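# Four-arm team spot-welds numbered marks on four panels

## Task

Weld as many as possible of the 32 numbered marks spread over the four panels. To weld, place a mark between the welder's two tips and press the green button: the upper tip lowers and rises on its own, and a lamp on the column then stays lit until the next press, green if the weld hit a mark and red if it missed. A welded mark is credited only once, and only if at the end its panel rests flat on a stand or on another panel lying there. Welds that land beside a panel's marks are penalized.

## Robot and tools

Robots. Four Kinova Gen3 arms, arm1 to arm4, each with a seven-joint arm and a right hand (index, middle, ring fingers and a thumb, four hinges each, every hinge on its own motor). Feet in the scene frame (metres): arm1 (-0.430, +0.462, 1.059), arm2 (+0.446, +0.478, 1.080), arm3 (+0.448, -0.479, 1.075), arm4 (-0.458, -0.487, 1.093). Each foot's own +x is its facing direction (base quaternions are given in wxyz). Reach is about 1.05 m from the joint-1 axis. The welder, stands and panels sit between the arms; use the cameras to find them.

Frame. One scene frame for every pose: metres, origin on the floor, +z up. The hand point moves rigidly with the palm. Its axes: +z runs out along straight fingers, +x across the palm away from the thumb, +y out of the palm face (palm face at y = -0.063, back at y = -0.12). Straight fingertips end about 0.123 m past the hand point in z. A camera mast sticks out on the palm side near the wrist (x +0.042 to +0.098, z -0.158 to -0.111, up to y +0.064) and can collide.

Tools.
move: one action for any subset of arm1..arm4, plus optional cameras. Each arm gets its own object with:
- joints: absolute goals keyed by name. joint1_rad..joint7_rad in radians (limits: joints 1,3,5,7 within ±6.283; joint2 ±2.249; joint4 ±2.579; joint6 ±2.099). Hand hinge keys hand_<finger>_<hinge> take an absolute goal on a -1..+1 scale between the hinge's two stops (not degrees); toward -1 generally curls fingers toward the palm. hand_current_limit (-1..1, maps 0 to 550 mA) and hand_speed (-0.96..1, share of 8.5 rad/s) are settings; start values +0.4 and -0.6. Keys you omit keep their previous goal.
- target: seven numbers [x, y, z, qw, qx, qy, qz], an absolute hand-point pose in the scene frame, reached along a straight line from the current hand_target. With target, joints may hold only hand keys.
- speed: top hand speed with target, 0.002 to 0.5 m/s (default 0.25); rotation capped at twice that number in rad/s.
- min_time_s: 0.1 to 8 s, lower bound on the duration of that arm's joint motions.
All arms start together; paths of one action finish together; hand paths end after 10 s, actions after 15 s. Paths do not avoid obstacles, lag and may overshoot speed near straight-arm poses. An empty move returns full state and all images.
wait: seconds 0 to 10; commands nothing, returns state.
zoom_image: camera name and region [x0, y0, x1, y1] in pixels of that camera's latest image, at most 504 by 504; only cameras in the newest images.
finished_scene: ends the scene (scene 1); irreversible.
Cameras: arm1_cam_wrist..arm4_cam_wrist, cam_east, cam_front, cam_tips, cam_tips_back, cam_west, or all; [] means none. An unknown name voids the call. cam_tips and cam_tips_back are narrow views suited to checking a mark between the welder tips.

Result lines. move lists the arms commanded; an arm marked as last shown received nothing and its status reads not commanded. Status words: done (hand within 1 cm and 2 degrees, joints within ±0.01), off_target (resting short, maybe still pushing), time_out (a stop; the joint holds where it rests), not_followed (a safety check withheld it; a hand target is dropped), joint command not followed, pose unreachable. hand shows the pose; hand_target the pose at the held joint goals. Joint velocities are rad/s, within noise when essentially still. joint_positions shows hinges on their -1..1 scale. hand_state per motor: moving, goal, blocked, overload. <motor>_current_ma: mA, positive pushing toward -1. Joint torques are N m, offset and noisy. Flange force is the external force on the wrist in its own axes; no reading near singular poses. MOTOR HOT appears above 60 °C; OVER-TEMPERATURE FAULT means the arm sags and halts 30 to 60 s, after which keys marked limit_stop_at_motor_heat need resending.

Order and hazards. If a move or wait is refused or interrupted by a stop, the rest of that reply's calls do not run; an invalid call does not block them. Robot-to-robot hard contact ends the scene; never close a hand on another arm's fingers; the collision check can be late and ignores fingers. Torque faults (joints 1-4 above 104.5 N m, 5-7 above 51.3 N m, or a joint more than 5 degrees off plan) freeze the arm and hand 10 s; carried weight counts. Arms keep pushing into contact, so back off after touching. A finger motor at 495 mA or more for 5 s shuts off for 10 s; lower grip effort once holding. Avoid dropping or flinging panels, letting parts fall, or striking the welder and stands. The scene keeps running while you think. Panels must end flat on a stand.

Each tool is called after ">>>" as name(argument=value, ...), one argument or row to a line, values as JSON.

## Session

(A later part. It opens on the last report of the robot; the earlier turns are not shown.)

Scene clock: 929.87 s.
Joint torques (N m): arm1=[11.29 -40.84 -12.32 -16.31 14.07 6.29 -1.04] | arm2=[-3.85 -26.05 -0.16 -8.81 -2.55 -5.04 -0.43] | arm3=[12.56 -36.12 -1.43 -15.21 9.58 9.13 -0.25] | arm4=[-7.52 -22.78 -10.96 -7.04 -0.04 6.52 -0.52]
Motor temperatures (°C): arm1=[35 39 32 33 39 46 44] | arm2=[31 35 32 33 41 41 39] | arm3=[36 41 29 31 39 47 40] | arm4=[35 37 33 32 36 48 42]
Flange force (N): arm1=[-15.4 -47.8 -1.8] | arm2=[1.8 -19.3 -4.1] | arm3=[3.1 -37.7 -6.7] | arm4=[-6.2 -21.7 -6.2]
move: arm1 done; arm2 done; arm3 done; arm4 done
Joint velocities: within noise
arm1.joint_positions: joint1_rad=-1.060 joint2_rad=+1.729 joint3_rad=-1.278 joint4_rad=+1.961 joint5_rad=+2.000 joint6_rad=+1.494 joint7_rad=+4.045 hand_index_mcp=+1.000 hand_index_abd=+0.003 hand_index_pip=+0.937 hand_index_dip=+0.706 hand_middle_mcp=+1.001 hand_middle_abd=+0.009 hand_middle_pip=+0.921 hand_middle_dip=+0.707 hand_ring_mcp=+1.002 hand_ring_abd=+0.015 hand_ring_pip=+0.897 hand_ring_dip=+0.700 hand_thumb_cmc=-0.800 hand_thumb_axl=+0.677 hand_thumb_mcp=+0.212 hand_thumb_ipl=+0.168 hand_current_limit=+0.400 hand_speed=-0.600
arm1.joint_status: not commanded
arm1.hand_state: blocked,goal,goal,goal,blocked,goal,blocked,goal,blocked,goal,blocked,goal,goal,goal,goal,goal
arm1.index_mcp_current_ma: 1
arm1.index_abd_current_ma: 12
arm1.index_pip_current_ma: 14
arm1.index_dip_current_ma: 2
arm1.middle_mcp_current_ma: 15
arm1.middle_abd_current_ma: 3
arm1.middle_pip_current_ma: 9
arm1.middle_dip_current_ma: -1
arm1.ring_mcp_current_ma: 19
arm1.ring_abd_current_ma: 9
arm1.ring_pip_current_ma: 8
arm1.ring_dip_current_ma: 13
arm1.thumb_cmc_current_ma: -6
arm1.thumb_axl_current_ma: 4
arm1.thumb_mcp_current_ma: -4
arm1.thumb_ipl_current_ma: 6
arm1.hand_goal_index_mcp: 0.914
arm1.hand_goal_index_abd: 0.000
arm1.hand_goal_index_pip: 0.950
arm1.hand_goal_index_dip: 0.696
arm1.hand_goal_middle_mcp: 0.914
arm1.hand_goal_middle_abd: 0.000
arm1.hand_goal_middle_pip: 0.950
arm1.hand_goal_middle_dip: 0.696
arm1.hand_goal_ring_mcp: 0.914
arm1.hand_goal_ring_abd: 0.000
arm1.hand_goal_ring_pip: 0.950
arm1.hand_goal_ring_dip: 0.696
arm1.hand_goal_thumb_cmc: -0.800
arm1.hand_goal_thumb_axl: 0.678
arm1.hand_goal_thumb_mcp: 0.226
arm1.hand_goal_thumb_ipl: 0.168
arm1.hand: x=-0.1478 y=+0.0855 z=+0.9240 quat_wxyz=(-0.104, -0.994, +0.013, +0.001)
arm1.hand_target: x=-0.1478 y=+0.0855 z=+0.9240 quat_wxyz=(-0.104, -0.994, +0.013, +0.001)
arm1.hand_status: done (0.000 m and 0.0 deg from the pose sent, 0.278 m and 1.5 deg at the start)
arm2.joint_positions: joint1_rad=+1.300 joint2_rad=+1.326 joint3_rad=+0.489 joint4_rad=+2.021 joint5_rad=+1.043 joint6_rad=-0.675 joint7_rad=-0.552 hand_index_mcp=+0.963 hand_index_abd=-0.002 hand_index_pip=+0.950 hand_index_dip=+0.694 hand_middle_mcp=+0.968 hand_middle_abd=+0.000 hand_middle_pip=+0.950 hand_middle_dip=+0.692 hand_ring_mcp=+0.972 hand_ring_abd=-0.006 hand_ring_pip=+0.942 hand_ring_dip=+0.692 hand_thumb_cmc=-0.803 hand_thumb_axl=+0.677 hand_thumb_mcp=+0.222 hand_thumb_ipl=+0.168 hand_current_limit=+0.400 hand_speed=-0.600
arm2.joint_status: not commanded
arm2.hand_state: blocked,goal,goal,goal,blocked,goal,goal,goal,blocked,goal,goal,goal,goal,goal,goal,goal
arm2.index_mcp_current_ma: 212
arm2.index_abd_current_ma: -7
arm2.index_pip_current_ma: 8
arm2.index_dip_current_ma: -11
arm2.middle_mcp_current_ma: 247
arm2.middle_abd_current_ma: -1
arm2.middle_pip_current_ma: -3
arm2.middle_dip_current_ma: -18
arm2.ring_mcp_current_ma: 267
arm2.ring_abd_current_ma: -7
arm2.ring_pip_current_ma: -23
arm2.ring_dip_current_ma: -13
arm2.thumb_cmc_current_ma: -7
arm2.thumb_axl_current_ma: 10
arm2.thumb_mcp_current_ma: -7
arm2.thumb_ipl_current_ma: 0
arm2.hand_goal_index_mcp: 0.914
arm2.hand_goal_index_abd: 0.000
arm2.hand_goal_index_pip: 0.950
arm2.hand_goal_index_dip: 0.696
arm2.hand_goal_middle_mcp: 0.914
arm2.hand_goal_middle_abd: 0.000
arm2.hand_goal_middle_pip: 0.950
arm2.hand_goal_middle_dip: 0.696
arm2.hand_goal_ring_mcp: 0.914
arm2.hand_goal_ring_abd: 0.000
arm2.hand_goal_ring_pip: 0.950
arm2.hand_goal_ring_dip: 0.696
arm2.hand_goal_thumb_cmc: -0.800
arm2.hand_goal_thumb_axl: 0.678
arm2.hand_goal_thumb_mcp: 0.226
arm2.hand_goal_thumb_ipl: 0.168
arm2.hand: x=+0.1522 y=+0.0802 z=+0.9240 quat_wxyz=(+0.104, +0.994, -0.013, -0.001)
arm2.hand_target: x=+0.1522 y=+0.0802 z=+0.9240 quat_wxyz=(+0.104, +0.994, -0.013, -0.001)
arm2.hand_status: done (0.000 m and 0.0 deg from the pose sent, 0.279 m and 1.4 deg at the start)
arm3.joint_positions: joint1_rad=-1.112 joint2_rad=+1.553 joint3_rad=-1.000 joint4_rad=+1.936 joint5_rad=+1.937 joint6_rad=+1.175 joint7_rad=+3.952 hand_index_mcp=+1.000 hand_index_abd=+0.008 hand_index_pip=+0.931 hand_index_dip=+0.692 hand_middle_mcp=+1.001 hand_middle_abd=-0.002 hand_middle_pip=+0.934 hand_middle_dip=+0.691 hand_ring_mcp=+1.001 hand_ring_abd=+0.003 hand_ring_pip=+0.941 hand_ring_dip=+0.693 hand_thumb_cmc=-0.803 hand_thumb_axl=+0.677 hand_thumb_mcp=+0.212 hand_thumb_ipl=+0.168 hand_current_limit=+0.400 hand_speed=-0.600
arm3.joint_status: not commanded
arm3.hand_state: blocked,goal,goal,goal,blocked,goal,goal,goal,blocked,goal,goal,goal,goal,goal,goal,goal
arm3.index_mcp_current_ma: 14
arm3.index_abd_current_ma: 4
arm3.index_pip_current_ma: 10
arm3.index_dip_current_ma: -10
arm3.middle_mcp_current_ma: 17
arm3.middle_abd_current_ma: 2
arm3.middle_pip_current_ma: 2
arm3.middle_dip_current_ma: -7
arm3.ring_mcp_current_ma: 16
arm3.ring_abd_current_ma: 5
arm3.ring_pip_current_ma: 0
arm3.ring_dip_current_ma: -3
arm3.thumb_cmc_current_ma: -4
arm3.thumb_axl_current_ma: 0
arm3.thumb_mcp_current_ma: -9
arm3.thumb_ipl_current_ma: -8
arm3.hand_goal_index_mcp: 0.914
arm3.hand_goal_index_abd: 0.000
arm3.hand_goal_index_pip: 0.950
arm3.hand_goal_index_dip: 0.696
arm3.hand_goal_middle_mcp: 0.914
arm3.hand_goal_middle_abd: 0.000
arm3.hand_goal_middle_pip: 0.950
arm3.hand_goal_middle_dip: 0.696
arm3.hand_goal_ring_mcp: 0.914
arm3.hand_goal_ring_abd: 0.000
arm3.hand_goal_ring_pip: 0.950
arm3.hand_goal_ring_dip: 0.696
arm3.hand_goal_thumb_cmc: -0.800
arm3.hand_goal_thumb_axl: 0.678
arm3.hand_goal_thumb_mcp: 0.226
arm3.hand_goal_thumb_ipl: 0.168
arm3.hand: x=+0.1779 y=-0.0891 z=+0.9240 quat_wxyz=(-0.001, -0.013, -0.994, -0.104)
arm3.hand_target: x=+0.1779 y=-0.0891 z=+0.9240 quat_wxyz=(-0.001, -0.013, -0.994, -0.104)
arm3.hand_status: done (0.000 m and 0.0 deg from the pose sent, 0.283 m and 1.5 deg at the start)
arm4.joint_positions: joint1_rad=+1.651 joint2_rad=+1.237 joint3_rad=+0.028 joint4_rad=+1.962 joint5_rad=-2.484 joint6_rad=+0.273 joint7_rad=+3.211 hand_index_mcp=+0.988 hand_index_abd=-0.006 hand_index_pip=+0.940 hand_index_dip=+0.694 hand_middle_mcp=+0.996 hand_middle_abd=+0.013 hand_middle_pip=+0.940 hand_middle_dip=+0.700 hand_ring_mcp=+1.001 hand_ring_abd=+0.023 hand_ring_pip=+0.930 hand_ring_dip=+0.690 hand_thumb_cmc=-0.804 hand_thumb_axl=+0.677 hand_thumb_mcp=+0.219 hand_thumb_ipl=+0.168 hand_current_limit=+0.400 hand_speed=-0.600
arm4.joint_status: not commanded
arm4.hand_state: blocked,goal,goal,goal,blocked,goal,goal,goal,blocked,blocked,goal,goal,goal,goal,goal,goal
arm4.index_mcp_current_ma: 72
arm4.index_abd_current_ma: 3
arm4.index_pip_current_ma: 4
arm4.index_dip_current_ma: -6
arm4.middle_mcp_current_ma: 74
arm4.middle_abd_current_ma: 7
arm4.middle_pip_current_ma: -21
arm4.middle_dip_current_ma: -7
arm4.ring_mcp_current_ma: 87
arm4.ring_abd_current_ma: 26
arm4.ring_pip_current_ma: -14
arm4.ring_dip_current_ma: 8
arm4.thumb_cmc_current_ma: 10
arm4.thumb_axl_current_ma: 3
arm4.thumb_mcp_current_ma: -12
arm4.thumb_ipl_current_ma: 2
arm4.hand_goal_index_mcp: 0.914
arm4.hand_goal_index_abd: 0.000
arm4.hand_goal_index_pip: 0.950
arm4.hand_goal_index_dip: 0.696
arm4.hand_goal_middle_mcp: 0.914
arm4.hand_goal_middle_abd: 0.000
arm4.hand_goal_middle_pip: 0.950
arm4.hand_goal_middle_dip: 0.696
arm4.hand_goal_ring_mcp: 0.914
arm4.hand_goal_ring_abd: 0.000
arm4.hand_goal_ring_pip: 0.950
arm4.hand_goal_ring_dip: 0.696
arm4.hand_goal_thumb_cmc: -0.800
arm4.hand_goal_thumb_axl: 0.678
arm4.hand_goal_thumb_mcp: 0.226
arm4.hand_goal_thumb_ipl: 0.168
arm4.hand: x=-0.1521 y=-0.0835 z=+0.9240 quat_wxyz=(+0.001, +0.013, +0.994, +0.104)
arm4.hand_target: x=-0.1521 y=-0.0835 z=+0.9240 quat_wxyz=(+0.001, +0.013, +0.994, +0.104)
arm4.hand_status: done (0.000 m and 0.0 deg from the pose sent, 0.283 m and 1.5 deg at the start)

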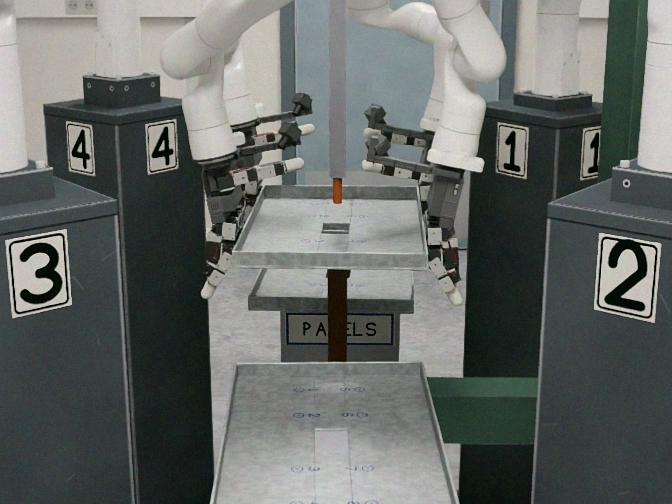

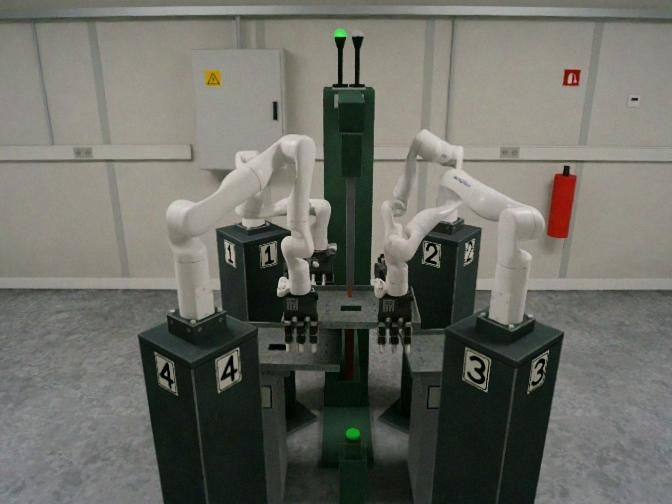

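>>> move(
  arm1={"target":[0.132,0.0827,0.924,0.1045,0.9945,0,0],"speed":0.12},
  arm2={"target":[0.432,0.085,0.924,0.1045,0.9945,0,0],"speed":0.12},
  arm3={"target":[0.462,-0.0836,0.924,0,0,0.9945,0.1045],"speed":0.12},
  arm4={"target":[0.132,-0.0863,0.924,0,0,0.9945,0.1045],"speed":0.12},
  cameras=["cam_tips_back","cam_front"],
)

Scene clock: 933.47 s.
Joint torques (N m): arm1=[17.3 -42.85 -3.61 -14.5 12.64 -1.06 -0.92] | arm2=[2.56 -23.58 8.09 -6.11 -4.02 -5.13 -0.48] | arm3=[-2.02 -27.48 -15.5 -14.55 9.85 4.84 -0.92] | arm4=[-6.44 -30.18 -12.29 -8.62 -2.39 5.07 -0.22]
Motor temperatures (°C): arm1=[35 39 32 33 39 46 44] | arm2=[31 35 32 33 41 41 39] | arm3=[36 42 29 31 39 47 40] | arm4=[35 37 34 32 36 48 41]
Flange force (N): arm1=[-19.1 -37.3 -3.8] | arm2=[5.1 -19.9 -2.6] | arm3=[-9.5 -31.1 -9.7] | arm4=[11.0 -17.5 -1.4]
move: arm1 done; arm2 done; arm3 done; arm4 done
Joint velocities: within noise
arm1.joint_positions: joint1_rad=-1.672 joint2_rad=+1.732 joint3_rad=-1.438 joint4_rad=+0.982 joint5_rad=+1.840 joint6_rad=+1.421 joint7_rad=+4.458 hand_index_mcp=+0.999 hand_index_abd=+0.003 hand_index_pip=+0.937 hand_index_dip=+0.706 hand_middle_mcp=+1.001 hand_middle_abd=+0.015 hand_middle_pip=+0.944 hand_middle_dip=+0.707 hand_ring_mcp=+1.002 hand_ring_abd=+0.020 hand_ring_pip=+0.925 hand_ring_dip=+0.700 hand_thumb_cmc=-0.800 hand_thumb_axl=+0.677 hand_thumb_mcp=+0.212 hand_thumb_ipl=+0.168 hand_current_limit=+0.400 hand_speed=-0.600
arm1.joint_status: not commanded
arm1.hand_state: blocked,goal,goal,goal,blocked,goal,goal,goal,blocked,blocked,blocked,goal,goal,goal,goal,goal
arm1.index_mcp_current_ma: -9
arm1.index_abd_current_ma: 11
arm1.index_pip_current_ma: 17
arm1.index_dip_current_ma: -3
arm1.middle_mcp_current_ma: 8
arm1.middle_abd_current_ma: 2
arm1.middle_pip_current_ma: 3
arm1.middle_dip_current_ma: -2
arm1.ring_mcp_current_ma: 8
arm1.ring_abd_current_ma: 6
arm1.ring_pip_current_ma: 6
arm1.ring_dip_current_ma: 9
arm1.thumb_cmc_current_ma: -1
arm1.thumb_axl_current_ma: -3
arm1.thumb_mcp_current_ma: 0
arm1.thumb_ipl_current_ma: -5
arm1.hand_goal_index_mcp: 0.914
arm1.hand_goal_index_abd: 0.000
arm1.hand_goal_index_pip: 0.950
arm1.hand_goal_index_dip: 0.696
arm1.hand_goal_middle_mcp: 0.914
arm1.hand_goal_middle_abd: 0.000
arm1.hand_goal_middle_pip: 0.950
arm1.hand_goal_middle_dip: 0.696
arm1.hand_goal_ring_mcp: 0.914
arm1.hand_goal_ring_abd: 0.000
arm1.hand_goal_ring_pip: 0.950
arm1.hand_goal_ring_dip: 0.696
arm1.hand_goal_thumb_cmc: -0.800
arm1.hand_goal_thumb_axl: 0.678
arm1.hand_goal_thumb_mcp: 0.226
arm1.hand_goal_thumb_ipl: 0.168
arm1.hand: x=+0.1320 y=+0.0828 z=+0.9239 quat_wxyz=(-0.104, -0.995, +0.000, +0.000)
arm1.hand_target: x=+0.1320 y=+0.0827 z=+0.9240 quat_wxyz=(-0.104, -0.995, +0.000, +0.000)
arm1.hand_status: done (0.000 m and 0.0 deg from the pose sent, 0.280 m and 1.4 deg at the start)
arm2.joint_positions: joint1_rad=+0.574 joint2_rad=+1.360 joint3_rad=+0.244 joint4_rad=+2.369 joint5_rad=+0.261 joint6_rad=-0.802 joint7_rad=-0.522 hand_index_mcp=+0.972 hand_index_abd=-0.005 hand_index_pip=+0.947 hand_index_dip=+0.694 hand_middle_mcp=+0.976 hand_middle_abd=-0.003 hand_middle_pip=+0.946 hand_middle_dip=+0.692 hand_ring_mcp=+0.979 hand_ring_abd=-0.006 hand_ring_pip=+0.942 hand_ring_dip=+0.692 hand_thumb_cmc=-0.803 hand_thumb_axl=+0.677 hand_thumb_mcp=+0.222 hand_thumb_ipl=+0.168 hand_current_limit=+0.400 hand_speed=-0.600
arm2.joint_status: not commanded
arm2.hand_state: blocked,goal,goal,goal,blocked,goal,goal,goal,blocked,goal,goal,goal,goal,goal,goal,goal
arm2.index_mcp_current_ma: 259
arm2.index_abd_current_ma: -17
arm2.index_pip_current_ma: -3
arm2.index_dip_current_ma: -9
arm2.middle_mcp_current_ma: 285
arm2.middle_abd_current_ma: -11
arm2.middle_pip_current_ma: -19
arm2.middle_dip_current_ma: -18
arm2.ring_mcp_current_ma: 297
arm2.ring_abd_current_ma: -16
arm2.ring_pip_current_ma: -26
arm2.ring_dip_current_ma: -13
arm2.thumb_cmc_current_ma: -7
arm2.thumb_axl_current_ma: 7
arm2.thumb_mcp_current_ma: -19
arm2.thumb_ipl_current_ma: -1
arm2.hand_goal_index_mcp: 0.914
arm2.hand_goal_index_abd: 0.000
arm2.hand_goal_index_pip: 0.950
arm2.hand_goal_index_dip: 0.696
arm2.hand_goal_middle_mcp: 0.914
arm2.hand_goal_middle_abd: 0.000
arm2.hand_goal_middle_pip: 0.950
arm2.hand_goal_middle_dip: 0.696
arm2.hand_goal_ring_mcp: 0.914
arm2.hand_goal_ring_abd: 0.000
arm2.hand_goal_ring_pip: 0.950
arm2.hand_goal_ring_dip: 0.696
arm2.hand_goal_thumb_cmc: -0.800
arm2.hand_goal_thumb_axl: 0.678
arm2.hand_goal_thumb_mcp: 0.226
arm2.hand_goal_thumb_ipl: 0.168
arm2.hand: x=+0.4320 y=+0.0850 z=+0.9240 quat_wxyz=(+0.105, +0.995, +0.000, +0.000)
arm2.hand_target: x=+0.4320 y=+0.0850 z=+0.9240 quat_wxyz=(+0.105, +0.995, +0.000, +0.000)
arm2.hand_status: done (0.000 m and 0.0 deg from the pose sent, 0.280 m and 1.4 deg at the start)
arm3.joint_positions: joint1_rad=-0.420 joint2_rad=+1.454 joint3_rad=-0.662 joint4_rad=+2.341 joint5_rad=+2.421 joint6_rad=+0.988 joint7_rad=+4.080 hand_index_mcp=+0.997 hand_index_abd=+0.008 hand_index_pip=+0.931 hand_index_dip=+0.692 hand_middle_mcp=+1.000 hand_middle_abd=+0.002 hand_middle_pip=+0.934 hand_middle_dip=+0.691 hand_ring_mcp=+1.001 hand_ring_abd=+0.009 hand_ring_pip=+0.942 hand_ring_dip=+0.694 hand_thumb_cmc=-0.803 hand_thumb_axl=+0.677 hand_thumb_mcp=+0.212 hand_thumb_ipl=+0.168 hand_current_limit=+0.400 hand_speed=-0.600
arm3.joint_status: not commanded
arm3.hand_state: blocked,goal,goal,goal,blocked,goal,goal,goal,blocked,goal,goal,goal,goal,goal,goal,goal
arm3.index_mcp_current_ma: 15
arm3.index_abd_current_ma: 7
arm3.index_pip_current_ma: 10
arm3.index_dip_current_ma: -10
arm3.middle_mcp_current_ma: 15
arm3.middle_abd_current_ma: 4
arm3.middle_pip_current_ma: -1
arm3.middle_dip_current_ma: -5
arm3.ring_mcp_current_ma: 17
arm3.ring_abd_current_ma: 6
arm3.ring_pip_current_ma: -1
arm3.ring_dip_current_ma: -1
arm3.thumb_cmc_current_ma: -9
arm3.thumb_axl_current_ma: -4
arm3.thumb_mcp_current_ma: -2
arm3.thumb_ipl_current_ma: -16
arm3.hand_goal_index_mcp: 0.914
arm3.hand_goal_index_abd: 0.000
arm3.hand_goal_index_pip: 0.950
arm3.hand_goal_index_dip: 0.696
arm3.hand_goal_middle_mcp: 0.914
arm3.hand_goal_middle_abd: 0.000
arm3.hand_goal_middle_pip: 0.950
arm3.hand_goal_middle_dip: 0.696
arm3.hand_goal_ring_mcp: 0.914
arm3.hand_goal_ring_abd: 0.000
arm3.hand_goal_ring_pip: 0.950
arm3.hand_goal_ring_dip: 0.696
arm3.hand_goal_thumb_cmc: -0.800
arm3.hand_goal_thumb_axl: 0.678
arm3.hand_goal_thumb_mcp: 0.226
arm3.hand_goal_thumb_ipl: 0.168
arm3.hand: x=+0.4620 y=-0.0836 z=+0.9240 quat_wxyz=(+0.000, +0.000, -0.995, -0.104)
arm3.hand_target: x=+0.4620 y=-0.0836 z=+0.9240 quat_wxyz=(+0.000, +0.000, -0.995, -0.104)
arm3.hand_status: done (0.000 m and 0.0 deg from the pose sent, 0.284 m and 1.4 deg at the start)
arm4.joint_positions: joint1_rad=+2.296 joint2_rad=+1.512 joint3_rad=-0.690 joint4_rad=+0.989 joint5_rad=-2.396 joint6_rad=-0.752 joint7_rad=+3.916 hand_index_mcp=+0.988 hand_index_abd=-0.006 hand_index_pip=+0.941 hand_index_dip=+0.694 hand_middle_mcp=+0.994 hand_middle_abd=+0.002 hand_middle_pip=+0.940 hand_middle_dip=+0.700 hand_ring_mcp=+1.000 hand_ring_abd=+0.010 hand_ring_pip=+0.938 hand_ring_dip=+0.690 hand_thumb_cmc=-0.804 hand_thumb_axl=+0.677 hand_thumb_mcp=+0.219 hand_thumb_ipl=+0.168 hand_current_limit=+0.400 hand_speed=-0.600
arm4.joint_status: not commanded
arm4.hand_state: blocked,goal,goal,goal,blocked,goal,goal,goal,blocked,goal,goal,goal,goal,goal,goal,goal
arm4.index_mcp_current_ma: 61
arm4.index_abd_current_ma: 9
arm4.index_pip_current_ma: -18
arm4.index_dip_current_ma: 8
arm4.middle_mcp_current_ma: 76
arm4.middle_abd_current_ma: 9
arm4.middle_pip_current_ma: -14
arm4.middle_dip_current_ma: -10
arm4.ring_mcp_current_ma: 82
arm4.ring_abd_current_ma: 20
arm4.ring_pip_current_ma: -16
arm4.ring_dip_current_ma: 9
arm4.thumb_cmc_current_ma: 7
arm4.thumb_axl_current_ma: 7
arm4.thumb_mcp_current_ma: -7
arm4.thumb_ipl_current_ma: 4
arm4.hand_goal_index_mcp: 0.914
arm4.hand_goal_index_abd: 0.000
arm4.hand_goal_index_pip: 0.950
arm4.hand_goal_index_dip: 0.696
arm4.hand_goal_middle_mcp: 0.914
arm4.hand_goal_middle_abd: 0.000
arm4.hand_goal_middle_pip: 0.950
arm4.hand_goal_middle_dip: 0.696
arm4.hand_goal_ring_mcp: 0.914
arm4.hand_goal_ring_abd: 0.000
arm4.hand_goal_ring_pip: 0.950
arm4.hand_goal_ring_dip: 0.696
arm4.hand_goal_thumb_cmc: -0.800
arm4.hand_goal_thumb_axl: 0.678
arm4.hand_goal_thumb_mcp: 0.226
arm4.hand_goal_thumb_ipl: 0.168
arm4.hand: x=+0.1320 y=-0.0863 z=+0.9240 quat_wxyz=(+0.000, +0.000, +0.995, +0.104)
arm4.hand_target: x=+0.1320 y=-0.0863 z=+0.9240 quat_wxyz=(+0.000, +0.000, +0.995, +0.104)
arm4.hand_status: done (0.000 m and 0.0 deg from the pose sent, 0.284 m and 1.4 deg at the start)
pictures: cam_front, cam_tips_back

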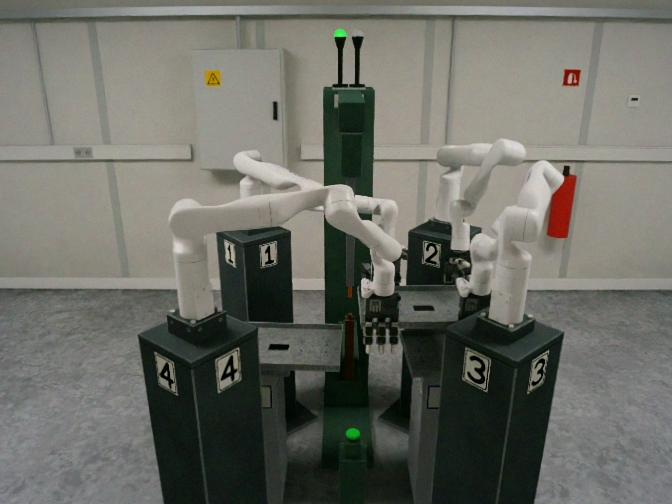

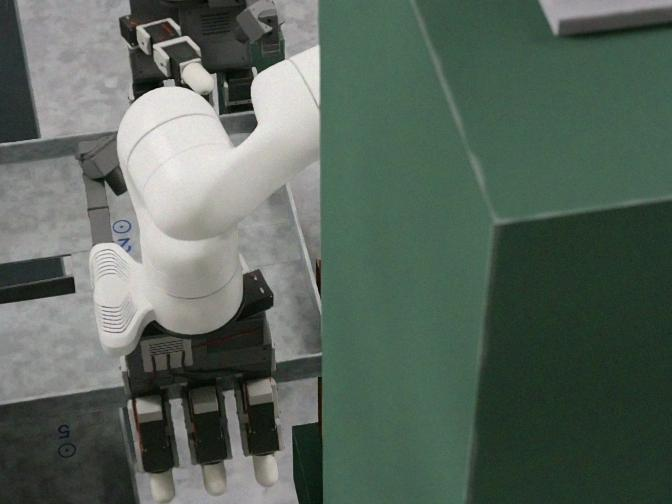

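>>> move(
  arm1={"target":[0.132,0.0827,0.763,0.1045,0.9945,0,0],"speed":0.07},
  arm2={"target":[0.432,0.085,0.763,0.1045,0.9945,0,0],"speed":0.07},
  arm3={"target":[0.462,-0.0836,0.763,0,0,0.9945,0.1045],"speed":0.07},
  arm4={"target":[0.132,-0.0863,0.763,0,0,0.9945,0.1045],"speed":0.07},
  cameras=["cam_tips","cam_east"],
)

Scene clock: 936.70 s.
Joint torques (N m): arm1=[17.31 -43.73 -0.07 -14.85 10.32 -1.09 -0.89] | arm2=[1.3 -22.93 5.53 -2.7 -2.49 -4.03 -0.51] | arm3=[-1.56 -28.23 -15.56 -6.85 7.79 3.5 -0.71] | arm4=[-7.14 -30.32 -9.44 -5.35 -3.29 3.9 -0.24]
Motor temperatures (°C): arm1=[35 40 32 34 39 46 44] | arm2=[31 35 32 33 41 41 39] | arm3=[36 42 29 31 39 47 40] | arm4=[35 37 34 32 36 48 41]
Flange force (N): arm1=[-16.9 -35.3 -5.8] | arm2=[1.3 -13.2 -2.7] | arm3=[-7.0 -24.3 -3.2] | arm4=no reading
move: arm1 done; arm2 done; arm3 done; arm4 done
Joint velocities: within noise
arm1.joint_positions: joint1_rad=-1.810 joint2_rad=+1.970 joint3_rad=-1.400 joint4_rad=+0.610 joint5_rad=+1.902 joint6_rad=+1.165 joint7_rad=+4.596 hand_index_mcp=+0.999 hand_index_abd=+0.003 hand_index_pip=+0.937 hand_index_dip=+0.706 hand_middle_mcp=+1.001 hand_middle_abd=+0.018 hand_middle_pip=+0.942 hand_middle_dip=+0.707 hand_ring_mcp=+1.002 hand_ring_abd=+0.023 hand_ring_pip=+0.925 hand_ring_dip=+0.700 hand_thumb_cmc=-0.800 hand_thumb_axl=+0.677 hand_thumb_mcp=+0.212 hand_thumb_ipl=+0.168 hand_current_limit=+0.400 hand_speed=-0.600
arm1.joint_status: not commanded
arm1.hand_state: blocked,goal,goal,goal,blocked,goal,goal,goal,blocked,blocked,blocked,goal,goal,goal,goal,goal
arm1.index_mcp_current_ma: -6
arm1.index_abd_current_ma: 13
arm1.index_pip_current_ma: 13
arm1.index_dip_current_ma: 2
arm1.middle_mcp_current_ma: 15
arm1.middle_abd_current_ma: -4
arm1.middle_pip_current_ma: -1
arm1.middle_dip_current_ma: 5
arm1.ring_mcp_current_ma: 12
arm1.ring_abd_current_ma: 3
arm1.ring_pip_current_ma: 10
arm1.ring_dip_current_ma: 9
arm1.thumb_cmc_current_ma: 1
arm1.thumb_axl_current_ma: -3
arm1.thumb_mcp_current_ma: -3
arm1.thumb_ipl_current_ma: 3
arm1.hand_goal_index_mcp: 0.914
arm1.hand_goal_index_abd: 0.000
arm1.hand_goal_index_pip: 0.950
arm1.hand_goal_index_dip: 0.696
arm1.hand_goal_middle_mcp: 0.914
arm1.hand_goal_middle_abd: 0.000
arm1.hand_goal_middle_pip: 0.950
arm1.hand_goal_middle_dip: 0.696
arm1.hand_goal_ring_mcp: 0.914
arm1.hand_goal_ring_abd: 0.000
arm1.hand_goal_ring_pip: 0.950
arm1.hand_goal_ring_dip: 0.696
arm1.hand_goal_thumb_cmc: -0.800
arm1.hand_goal_thumb_axl: 0.678
arm1.hand_goal_thumb_mcp: 0.226
arm1.hand_goal_thumb_ipl: 0.168
arm1.hand: x=+0.1320 y=+0.0827 z=+0.7630 quat_wxyz=(-0.104, -0.995, +0.000, +0.000)
arm1.hand_target: x=+0.1320 y=+0.0827 z=+0.7630 quat_wxyz=(-0.104, -0.995, +0.000, +0.000)
arm1.hand_status: done (0.000 m and 0.0 deg from the pose sent, 0.161 m and 0.0 deg at the start)
arm2.joint_positions: joint1_rad=+0.561 joint2_rad=+1.752 joint3_rad=+0.189 joint4_rad=+2.004 joint5_rad=+0.160 joint6_rad=-0.818 joint7_rad=-0.534 hand_index_mcp=+0.972 hand_index_abd=-0.004 hand_index_pip=+0.947 hand_index_dip=+0.694 hand_middle_mcp=+0.976 hand_middle_abd=-0.003 hand_middle_pip=+0.949 hand_middle_dip=+0.692 hand_ring_mcp=+0.980 hand_ring_abd=-0.005 hand_ring_pip=+0.946 hand_ring_dip=+0.692 hand_thumb_cmc=-0.803 hand_thumb_axl=+0.677 hand_thumb_mcp=+0.222 hand_thumb_ipl=+0.168 hand_current_limit=+0.400 hand_speed=-0.600
arm2.joint_status: not commanded
arm2.hand_state: blocked,goal,goal,goal,blocked,goal,goal,goal,blocked,goal,goal,goal,goal,goal,goal,goal
arm2.index_mcp_current_ma: 255
arm2.index_abd_current_ma: -14
arm2.index_pip_current_ma: -5
arm2.index_dip_current_ma: -13
arm2.middle_mcp_current_ma: 287
arm2.middle_abd_current_ma: -9
arm2.middle_pip_current_ma: -8
arm2.middle_dip_current_ma: -20
arm2.ring_mcp_current_ma: 301
arm2.ring_abd_current_ma: -13
arm2.ring_pip_current_ma: -6
arm2.ring_dip_current_ma: -14
arm2.thumb_cmc_current_ma: -6
arm2.thumb_axl_current_ma: 9
arm2.thumb_mcp_current_ma: -12
arm2.thumb_ipl_current_ma: -5
arm2.hand_goal_index_mcp: 0.914
arm2.hand_goal_index_abd: 0.000
arm2.hand_goal_index_pip: 0.950
arm2.hand_goal_index_dip: 0.696
arm2.hand_goal_middle_mcp: 0.914
arm2.hand_goal_middle_abd: 0.000
arm2.hand_goal_middle_pip: 0.950
arm2.hand_goal_middle_dip: 0.696
arm2.hand_goal_ring_mcp: 0.914
arm2.hand_goal_ring_abd: 0.000
arm2.hand_goal_ring_pip: 0.950
arm2.hand_goal_ring_dip: 0.696
arm2.hand_goal_thumb_cmc: -0.800
arm2.hand_goal_thumb_axl: 0.678
arm2.hand_goal_thumb_mcp: 0.226
arm2.hand_goal_thumb_ipl: 0.168
arm2.hand: x=+0.4320 y=+0.0850 z=+0.7630 quat_wxyz=(+0.105, +0.995, +0.000, +0.000)
arm2.hand_target: x=+0.4320 y=+0.0850 z=+0.7630 quat_wxyz=(+0.105, +0.995, +0.000, +0.000)
arm2.hand_status: done (0.000 m and 0.0 deg from the pose sent, 0.161 m and 0.0 deg at the start)
arm3.joint_positions: joint1_rad=-0.401 joint2_rad=+1.826 joint3_rad=-0.516 joint4_rad=+1.988 joint5_rad=+2.661 joint6_rad=+0.949 joint7_rad=+4.122 hand_index_mcp=+0.998 hand_index_abd=+0.007 hand_index_pip=+0.933 hand_index_dip=+0.692 hand_middle_mcp=+1.000 hand_middle_abd=+0.002 hand_middle_pip=+0.934 hand_middle_dip=+0.691 hand_ring_mcp=+1.001 hand_ring_abd=+0.009 hand_ring_pip=+0.941 hand_ring_dip=+0.693 hand_thumb_cmc=-0.803 hand_thumb_axl=+0.677 hand_thumb_mcp=+0.212 hand_thumb_ipl=+0.168 hand_current_limit=+0.400 hand_speed=-0.600
arm3.joint_status: not commanded
arm3.hand_state: blocked,goal,goal,goal,blocked,goal,goal,goal,blocked,goal,goal,goal,goal,goal,goal,goal
arm3.index_mcp_current_ma: 11
arm3.index_abd_current_ma: 4
arm3.index_pip_current_ma: 3
arm3.index_dip_current_ma: -2
arm3.middle_mcp_current_ma: 20
arm3.middle_abd_current_ma: -11
arm3.middle_pip_current_ma: -3
arm3.middle_dip_current_ma: -13
arm3.ring_mcp_current_ma: 12
arm3.ring_abd_current_ma: 5
arm3.ring_pip_current_ma: 5
arm3.ring_dip_current_ma: -2
arm3.thumb_cmc_current_ma: -13
arm3.thumb_axl_current_ma: -1
arm3.thumb_mcp_current_ma: -2
arm3.thumb_ipl_current_ma: -19
arm3.hand_goal_index_mcp: 0.914
arm3.hand_goal_index_abd: 0.000
arm3.hand_goal_index_pip: 0.950
arm3.hand_goal_index_dip: 0.696
arm3.hand_goal_middle_mcp: 0.914
arm3.hand_goal_middle_abd: 0.000
arm3.hand_goal_middle_pip: 0.950
arm3.hand_goal_middle_dip: 0.696
arm3.hand_goal_ring_mcp: 0.914
arm3.hand_goal_ring_abd: 0.000
arm3.hand_goal_ring_pip: 0.950
arm3.hand_goal_ring_dip: 0.696
arm3.hand_goal_thumb_cmc: -0.800
arm3.hand_goal_thumb_axl: 0.678
arm3.hand_goal_thumb_mcp: 0.226
arm3.hand_goal_thumb_ipl: 0.168
arm3.hand: x=+0.4620 y=-0.0836 z=+0.7630 quat_wxyz=(+0.000, +0.000, -0.995, -0.105)
arm3.hand_target: x=+0.4620 y=-0.0836 z=+0.7630 quat_wxyz=(+0.000, +0.000, -0.995, -0.105)
arm3.hand_status: done (0.000 m and 0.0 deg from the pose sent, 0.161 m and 0.0 deg at the start)
arm4.joint_positions: joint1_rad=+2.199 joint2_rad=+1.885 joint3_rad=-0.730 joint4_rad=+0.543 joint5_rad=-2.413 joint6_rad=-0.756 joint7_rad=+4.126 hand_index_mcp=+0.989 hand_index_abd=-0.004 hand_index_pip=+0.942 hand_index_dip=+0.694 hand_middle_mcp=+0.995 hand_middle_abd=+0.004 hand_middle_pip=+0.940 hand_middle_dip=+0.700 hand_ring_mcp=+1.000 hand_ring_abd=+0.004 hand_ring_pip=+0.944 hand_ring_dip=+0.690 hand_thumb_cmc=-0.804 hand_thumb_axl=+0.677 hand_thumb_mcp=+0.219 hand_thumb_ipl=+0.168 hand_current_limit=+0.400 hand_speed=-0.600
arm4.joint_status: not commanded
arm4.hand_state: blocked,goal,goal,goal,blocked,goal,goal,goal,blocked,goal,goal,goal,goal,goal,goal,goal
arm4.index_mcp_current_ma: 72
arm4.index_abd_current_ma: 16
arm4.index_pip_current_ma: 5
arm4.index_dip_current_ma: -5
arm4.middle_mcp_current_ma: 77
arm4.middle_abd_current_ma: 4
arm4.middle_pip_current_ma: -13
arm4.middle_dip_current_ma: -10
arm4.ring_mcp_current_ma: 82
arm4.ring_abd_current_ma: 13
arm4.ring_pip_current_ma: -12
arm4.ring_dip_current_ma: -5
arm4.thumb_cmc_current_ma: 20
arm4.thumb_axl_current_ma: 11
arm4.thumb_mcp_current_ma: 13
arm4.thumb_ipl_current_ma: 3
arm4.hand_goal_index_mcp: 0.914
arm4.hand_goal_index_abd: 0.000
arm4.hand_goal_index_pip: 0.950
arm4.hand_goal_index_dip: 0.696
arm4.hand_goal_middle_mcp: 0.914
arm4.hand_goal_middle_abd: 0.000
arm4.hand_goal_middle_pip: 0.950
arm4.hand_goal_middle_dip: 0.696
arm4.hand_goal_ring_mcp: 0.914
arm4.hand_goal_ring_abd: 0.000
arm4.hand_goal_ring_pip: 0.950
arm4.hand_goal_ring_dip: 0.696
arm4.hand_goal_thumb_cmc: -0.800
arm4.hand_goal_thumb_axl: 0.678
arm4.hand_goal_thumb_mcp: 0.226
arm4.hand_goal_thumb_ipl: 0.168
arm4.hand: x=+0.1320 y=-0.0863 z=+0.7630 quat_wxyz=(+0.000, +0.000, +0.995, +0.104)
arm4.hand_target: x=+0.1320 y=-0.0863 z=+0.7630 quat_wxyz=(+0.000, +0.000, +0.995, +0.105)
arm4.hand_status: done (0.000 m and 0.0 deg from the pose sent, 0.161 m and 0.0 deg at the start)
pictures: cam_east, cam_tips

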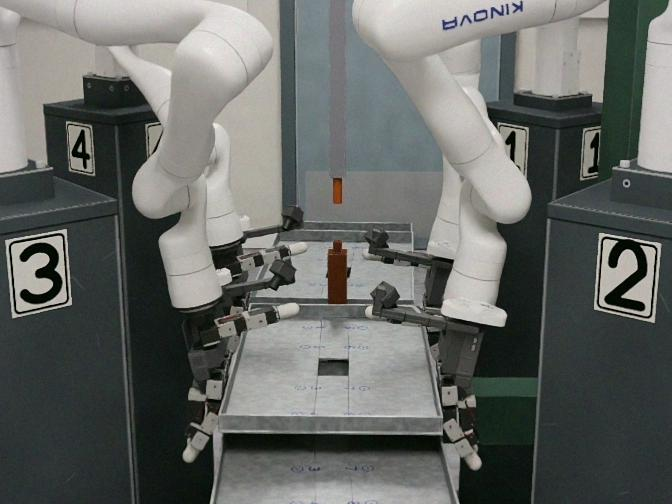

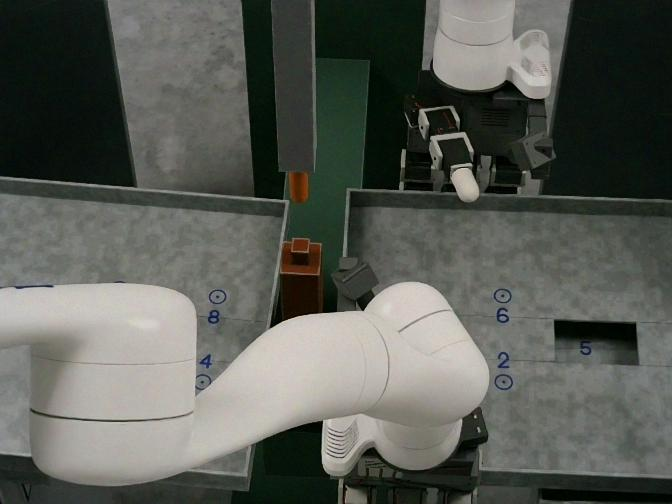

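>>> move(
  arm1={"target":[0.132,0.0827,0.7473,0.1045,0.9945,0,0],"speed":0.03},
  arm2={"target":[0.432,0.085,0.7473,0.1045,0.9945,0,0],"speed":0.03},
  arm3={"target":[0.462,-0.0836,0.7473,0,0,0.9945,0.1045],"speed":0.03},
  arm4={"target":[0.132,-0.0863,0.7473,0,0,0.9945,0.1045],"speed":0.03},
  cameras=["cam_east"],
)

Scene clock: 938.17 s.
Joint torques (N m): arm1=[21.8 -30.11 4.28 -17.09 9.44 1.45 -0.87] | arm2=[0.73 -21.69 4.27 -3.68 -2.05 -3.9 -0.43] | arm3=[-1.11 -26.79 -13.39 -10.95 7.36 4.32 -0.68] | arm4=[-10.14 -23.81 -9.09 -1.55 -4.21 2.93 -0.44]
Motor temperatures (°C): arm1=[35 40 32 34 39 46 44] | arm2=[31 35 32 33 41 41 39] | arm3=[36 42 29 31 39 47 40] | arm4=[35 37 34 32 36 48 41]
Flange force (N): arm1=[-8.7 -35.3 -21.9] | arm2=[-0.4 -12.0 -8.2] | arm3=[-6.3 -24.5 -18.7] | arm4=no reading
move: arm1 done; arm2 done; arm3 done; arm4 done
Joint velocities: within noise
arm1.joint_positions: joint1_rad=-1.838 joint2_rad=+1.994 joint3_rad=-1.406 joint4_rad=+0.545 joint5_rad=+1.896 joint6_rad=+1.135 joint7_rad=+4.627 hand_index_mcp=+0.999 hand_index_abd=+0.003 hand_index_pip=+0.937 hand_index_dip=+0.706 hand_middle_mcp=+1.000 hand_middle_abd=+0.019 hand_middle_pip=+0.921 hand_middle_dip=+0.707 hand_ring_mcp=+1.001 hand_ring_abd=+0.023 hand_ring_pip=+0.897 hand_ring_dip=+0.700 hand_thumb_cmc=-0.800 hand_thumb_axl=+0.677 hand_thumb_mcp=+0.212 hand_thumb_ipl=+0.168 hand_current_limit=+0.400 hand_speed=-0.600
arm1.joint_status: not commanded
arm1.hand_state: blocked,goal,goal,goal,blocked,goal,blocked,goal,blocked,blocked,blocked,goal,goal,goal,goal,goal
arm1.index_mcp_current_ma: 5
arm1.index_abd_current_ma: 11
arm1.index_pip_current_ma: 9
arm1.index_dip_current_ma: 8
arm1.middle_mcp_current_ma: 13
arm1.middle_abd_current_ma: 7
arm1.middle_pip_current_ma: 2
arm1.middle_dip_current_ma: 2
arm1.ring_mcp_current_ma: 10
arm1.ring_abd_current_ma: 6
arm1.ring_pip_current_ma: 9
arm1.ring_dip_current_ma: 11
arm1.thumb_cmc_current_ma: -6
arm1.thumb_axl_current_ma: -3
arm1.thumb_mcp_current_ma: -2
arm1.thumb_ipl_current_ma: 3
arm1.hand_goal_index_mcp: 0.914
arm1.hand_goal_index_abd: 0.000
arm1.hand_goal_index_pip: 0.950
arm1.hand_goal_index_dip: 0.696
arm1.hand_goal_middle_mcp: 0.914
arm1.hand_goal_middle_abd: 0.000
arm1.hand_goal_middle_pip: 0.950
arm1.hand_goal_middle_dip: 0.696
arm1.hand_goal_ring_mcp: 0.914
arm1.hand_goal_ring_abd: 0.000
arm1.hand_goal_ring_pip: 0.950
arm1.hand_goal_ring_dip: 0.696
arm1.hand_goal_thumb_cmc: -0.800
arm1.hand_goal_thumb_axl: 0.678
arm1.hand_goal_thumb_mcp: 0.226
arm1.hand_goal_thumb_ipl: 0.168
arm1.hand: x=+0.1320 y=+0.0827 z=+0.7473 quat_wxyz=(-0.104, -0.995, +0.000, +0.000)
arm1.hand_target: x=+0.1320 y=+0.0827 z=+0.7473 quat_wxyz=(-0.104, -0.995, +0.000, +0.000)
arm1.hand_status: done (0.000 m and 0.0 deg from the pose sent, 0.016 m and 0.0 deg at the start)
arm2.joint_positions: joint1_rad=+0.561 joint2_rad=+1.785 joint3_rad=+0.186 joint4_rad=+1.961 joint5_rad=+0.153 joint6_rad=-0.808 joint7_rad=-0.535 hand_index_mcp=+0.972 hand_index_abd=-0.005 hand_index_pip=+0.946 hand_index_dip=+0.694 hand_middle_mcp=+0.976 hand_middle_abd=-0.002 hand_middle_pip=+0.944 hand_middle_dip=+0.692 hand_ring_mcp=+0.980 hand_ring_abd=-0.002 hand_ring_pip=+0.945 hand_ring_dip=+0.692 hand_thumb_cmc=-0.803 hand_thumb_axl=+0.677 hand_thumb_mcp=+0.222 hand_thumb_ipl=+0.168 hand_current_limit=+0.400 hand_speed=-0.600
arm2.joint_status: not commanded
arm2.hand_state: blocked,goal,goal,goal,blocked,goal,goal,goal,blocked,goal,goal,goal,goal,goal,goal,goal
arm2.index_mcp_current_ma: 252
arm2.index_abd_current_ma: -13
arm2.index_pip_current_ma: -10
arm2.index_dip_current_ma: -9
arm2.middle_mcp_current_ma: 286
arm2.middle_abd_current_ma: -6
arm2.middle_pip_current_ma: -26
arm2.middle_dip_current_ma: -18
arm2.ring_mcp_current_ma: 301
arm2.ring_abd_current_ma: -8
arm2.ring_pip_current_ma: -9
arm2.ring_dip_current_ma: -15
arm2.thumb_cmc_current_ma: -6
arm2.thumb_axl_current_ma: 8
arm2.thumb_mcp_current_ma: -14
arm2.thumb_ipl_current_ma: -5
arm2.hand_goal_index_mcp: 0.914
arm2.hand_goal_index_abd: 0.000
arm2.hand_goal_index_pip: 0.950
arm2.hand_goal_index_dip: 0.696
arm2.hand_goal_middle_mcp: 0.914
arm2.hand_goal_middle_abd: 0.000
arm2.hand_goal_middle_pip: 0.950
arm2.hand_goal_middle_dip: 0.696
arm2.hand_goal_ring_mcp: 0.914
arm2.hand_goal_ring_abd: 0.000
arm2.hand_goal_ring_pip: 0.950
arm2.hand_goal_ring_dip: 0.696
arm2.hand_goal_thumb_cmc: -0.800
arm2.hand_goal_thumb_axl: 0.678
arm2.hand_goal_thumb_mcp: 0.226
arm2.hand_goal_thumb_ipl: 0.168
arm2.hand: x=+0.4320 y=+0.0850 z=+0.7473 quat_wxyz=(+0.104, +0.995, +0.000, +0.000)
arm2.hand_target: x=+0.4320 y=+0.0850 z=+0.7473 quat_wxyz=(+0.104, +0.995, +0.000, +0.000)
arm2.hand_status: done (0.000 m and 0.0 deg from the pose sent, 0.016 m and 0.0 deg at the start)
arm3.joint_positions: joint1_rad=-0.401 joint2_rad=+1.857 joint3_rad=-0.506 joint4_rad=+1.946 joint5_rad=+2.676 joint6_rad=+0.934 joint7_rad=+4.127 hand_index_mcp=+0.998 hand_index_abd=+0.007 hand_index_pip=+0.934 hand_index_dip=+0.692 hand_middle_mcp=+1.000 hand_middle_abd=-0.008 hand_middle_pip=+0.934 hand_middle_dip=+0.691 hand_ring_mcp=+1.001 hand_ring_abd=+0.000 hand_ring_pip=+0.934 hand_ring_dip=+0.693 hand_thumb_cmc=-0.803 hand_thumb_axl=+0.677 hand_thumb_mcp=+0.212 hand_thumb_ipl=+0.168 hand_current_limit=+0.400 hand_speed=-0.600
arm3.joint_status: not commanded
arm3.hand_state: blocked,goal,goal,goal,blocked,goal,goal,goal,blocked,goal,goal,goal,goal,goal,goal,goal
arm3.index_mcp_current_ma: 13
arm3.index_abd_current_ma: 0
arm3.index_pip_current_ma: 4
arm3.index_dip_current_ma: -13
arm3.middle_mcp_current_ma: 26
arm3.middle_abd_current_ma: 1
arm3.middle_pip_current_ma: 6
arm3.middle_dip_current_ma: -4
arm3.ring_mcp_current_ma: 8
arm3.ring_abd_current_ma: 6
arm3.ring_pip_current_ma: 2
arm3.ring_dip_current_ma: 0
arm3.thumb_cmc_current_ma: -2
arm3.thumb_axl_current_ma: 1
arm3.thumb_mcp_current_ma: -7
arm3.thumb_ipl_current_ma: -6
arm3.hand_goal_index_mcp: 0.914
arm3.hand_goal_index_abd: 0.000
arm3.hand_goal_index_pip: 0.950
arm3.hand_goal_index_dip: 0.696
arm3.hand_goal_middle_mcp: 0.914
arm3.hand_goal_middle_abd: 0.000
arm3.hand_goal_middle_pip: 0.950
arm3.hand_goal_middle_dip: 0.696
arm3.hand_goal_ring_mcp: 0.914
arm3.hand_goal_ring_abd: 0.000
arm3.hand_goal_ring_pip: 0.950
arm3.hand_goal_ring_dip: 0.696
arm3.hand_goal_thumb_cmc: -0.800
arm3.hand_goal_thumb_axl: 0.678
arm3.hand_goal_thumb_mcp: 0.226
arm3.hand_goal_thumb_ipl: 0.168
arm3.hand: x=+0.4620 y=-0.0836 z=+0.7473 quat_wxyz=(+0.000, +0.000, -0.995, -0.105)
arm3.hand_target: x=+0.4620 y=-0.0836 z=+0.7473 quat_wxyz=(+0.000, +0.000, -0.995, -0.105)
arm3.hand_status: done (0.000 m and 0.0 deg from the pose sent, 0.016 m and 0.0 deg at the start)
arm4.joint_positions: joint1_rad=+2.178 joint2_rad=+1.932 joint3_rad=-0.748 joint4_rad=+0.460 joint5_rad=-2.426 joint6_rad=-0.776 joint7_rad=+4.169 hand_index_mcp=+0.989 hand_index_abd=-0.006 hand_index_pip=+0.942 hand_index_dip=+0.694 hand_middle_mcp=+0.995 hand_middle_abd=+0.001 hand_middle_pip=+0.939 hand_middle_dip=+0.700 hand_ring_mcp=+1.000 hand_ring_abd=+0.001 hand_ring_pip=+0.940 hand_ring_dip=+0.689 hand_thumb_cmc=-0.804 hand_thumb_axl=+0.677 hand_thumb_mcp=+0.219 hand_thumb_ipl=+0.168 hand_current_limit=+0.400 hand_speed=-0.600
arm4.joint_status: not commanded
arm4.hand_state: blocked,goal,goal,goal,blocked,goal,goal,goal,blocked,goal,goal,goal,goal,goal,goal,goal
arm4.index_mcp_current_ma: 58
arm4.index_abd_current_ma: -8
arm4.index_pip_current_ma: -15
arm4.index_dip_current_ma: -5
arm4.middle_mcp_current_ma: 74
arm4.middle_abd_current_ma: -6
arm4.middle_pip_current_ma: -16
arm4.middle_dip_current_ma: -5
arm4.ring_mcp_current_ma: 90
arm4.ring_abd_current_ma: 2
arm4.ring_pip_current_ma: -9
arm4.ring_dip_current_ma: -4
arm4.thumb_cmc_current_ma: 5
arm4.thumb_axl_current_ma: 3
arm4.thumb_mcp_current_ma: -13
arm4.thumb_ipl_current_ma: 2
arm4.hand_goal_index_mcp: 0.914
arm4.hand_goal_index_abd: 0.000
arm4.hand_goal_index_pip: 0.950
arm4.hand_goal_index_dip: 0.696
arm4.hand_goal_middle_mcp: 0.914
arm4.hand_goal_middle_abd: 0.000
arm4.hand_goal_middle_pip: 0.950
arm4.hand_goal_middle_dip: 0.696
arm4.hand_goal_ring_mcp: 0.914
arm4.hand_goal_ring_abd: 0.000
arm4.hand_goal_ring_pip: 0.950
arm4.hand_goal_ring_dip: 0.696
arm4.hand_goal_thumb_cmc: -0.800
arm4.hand_goal_thumb_axl: 0.678
arm4.hand_goal_thumb_mcp: 0.226
arm4.hand_goal_thumb_ipl: 0.168
arm4.hand: x=+0.1320 y=-0.0863 z=+0.7473 quat_wxyz=(+0.000, +0.000, +0.995, +0.104)
arm4.hand_target: x=+0.1320 y=-0.0863 z=+0.7473 quat_wxyz=(+0.000, +0.000, +0.995, +0.104)
arm4.hand_status: done (0.000 m and 0.0 deg from the pose sent, 0.016 m and 0.0 deg at the start)

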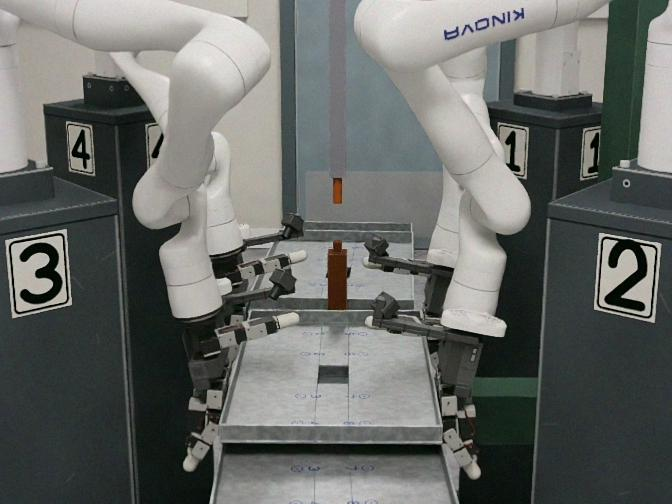

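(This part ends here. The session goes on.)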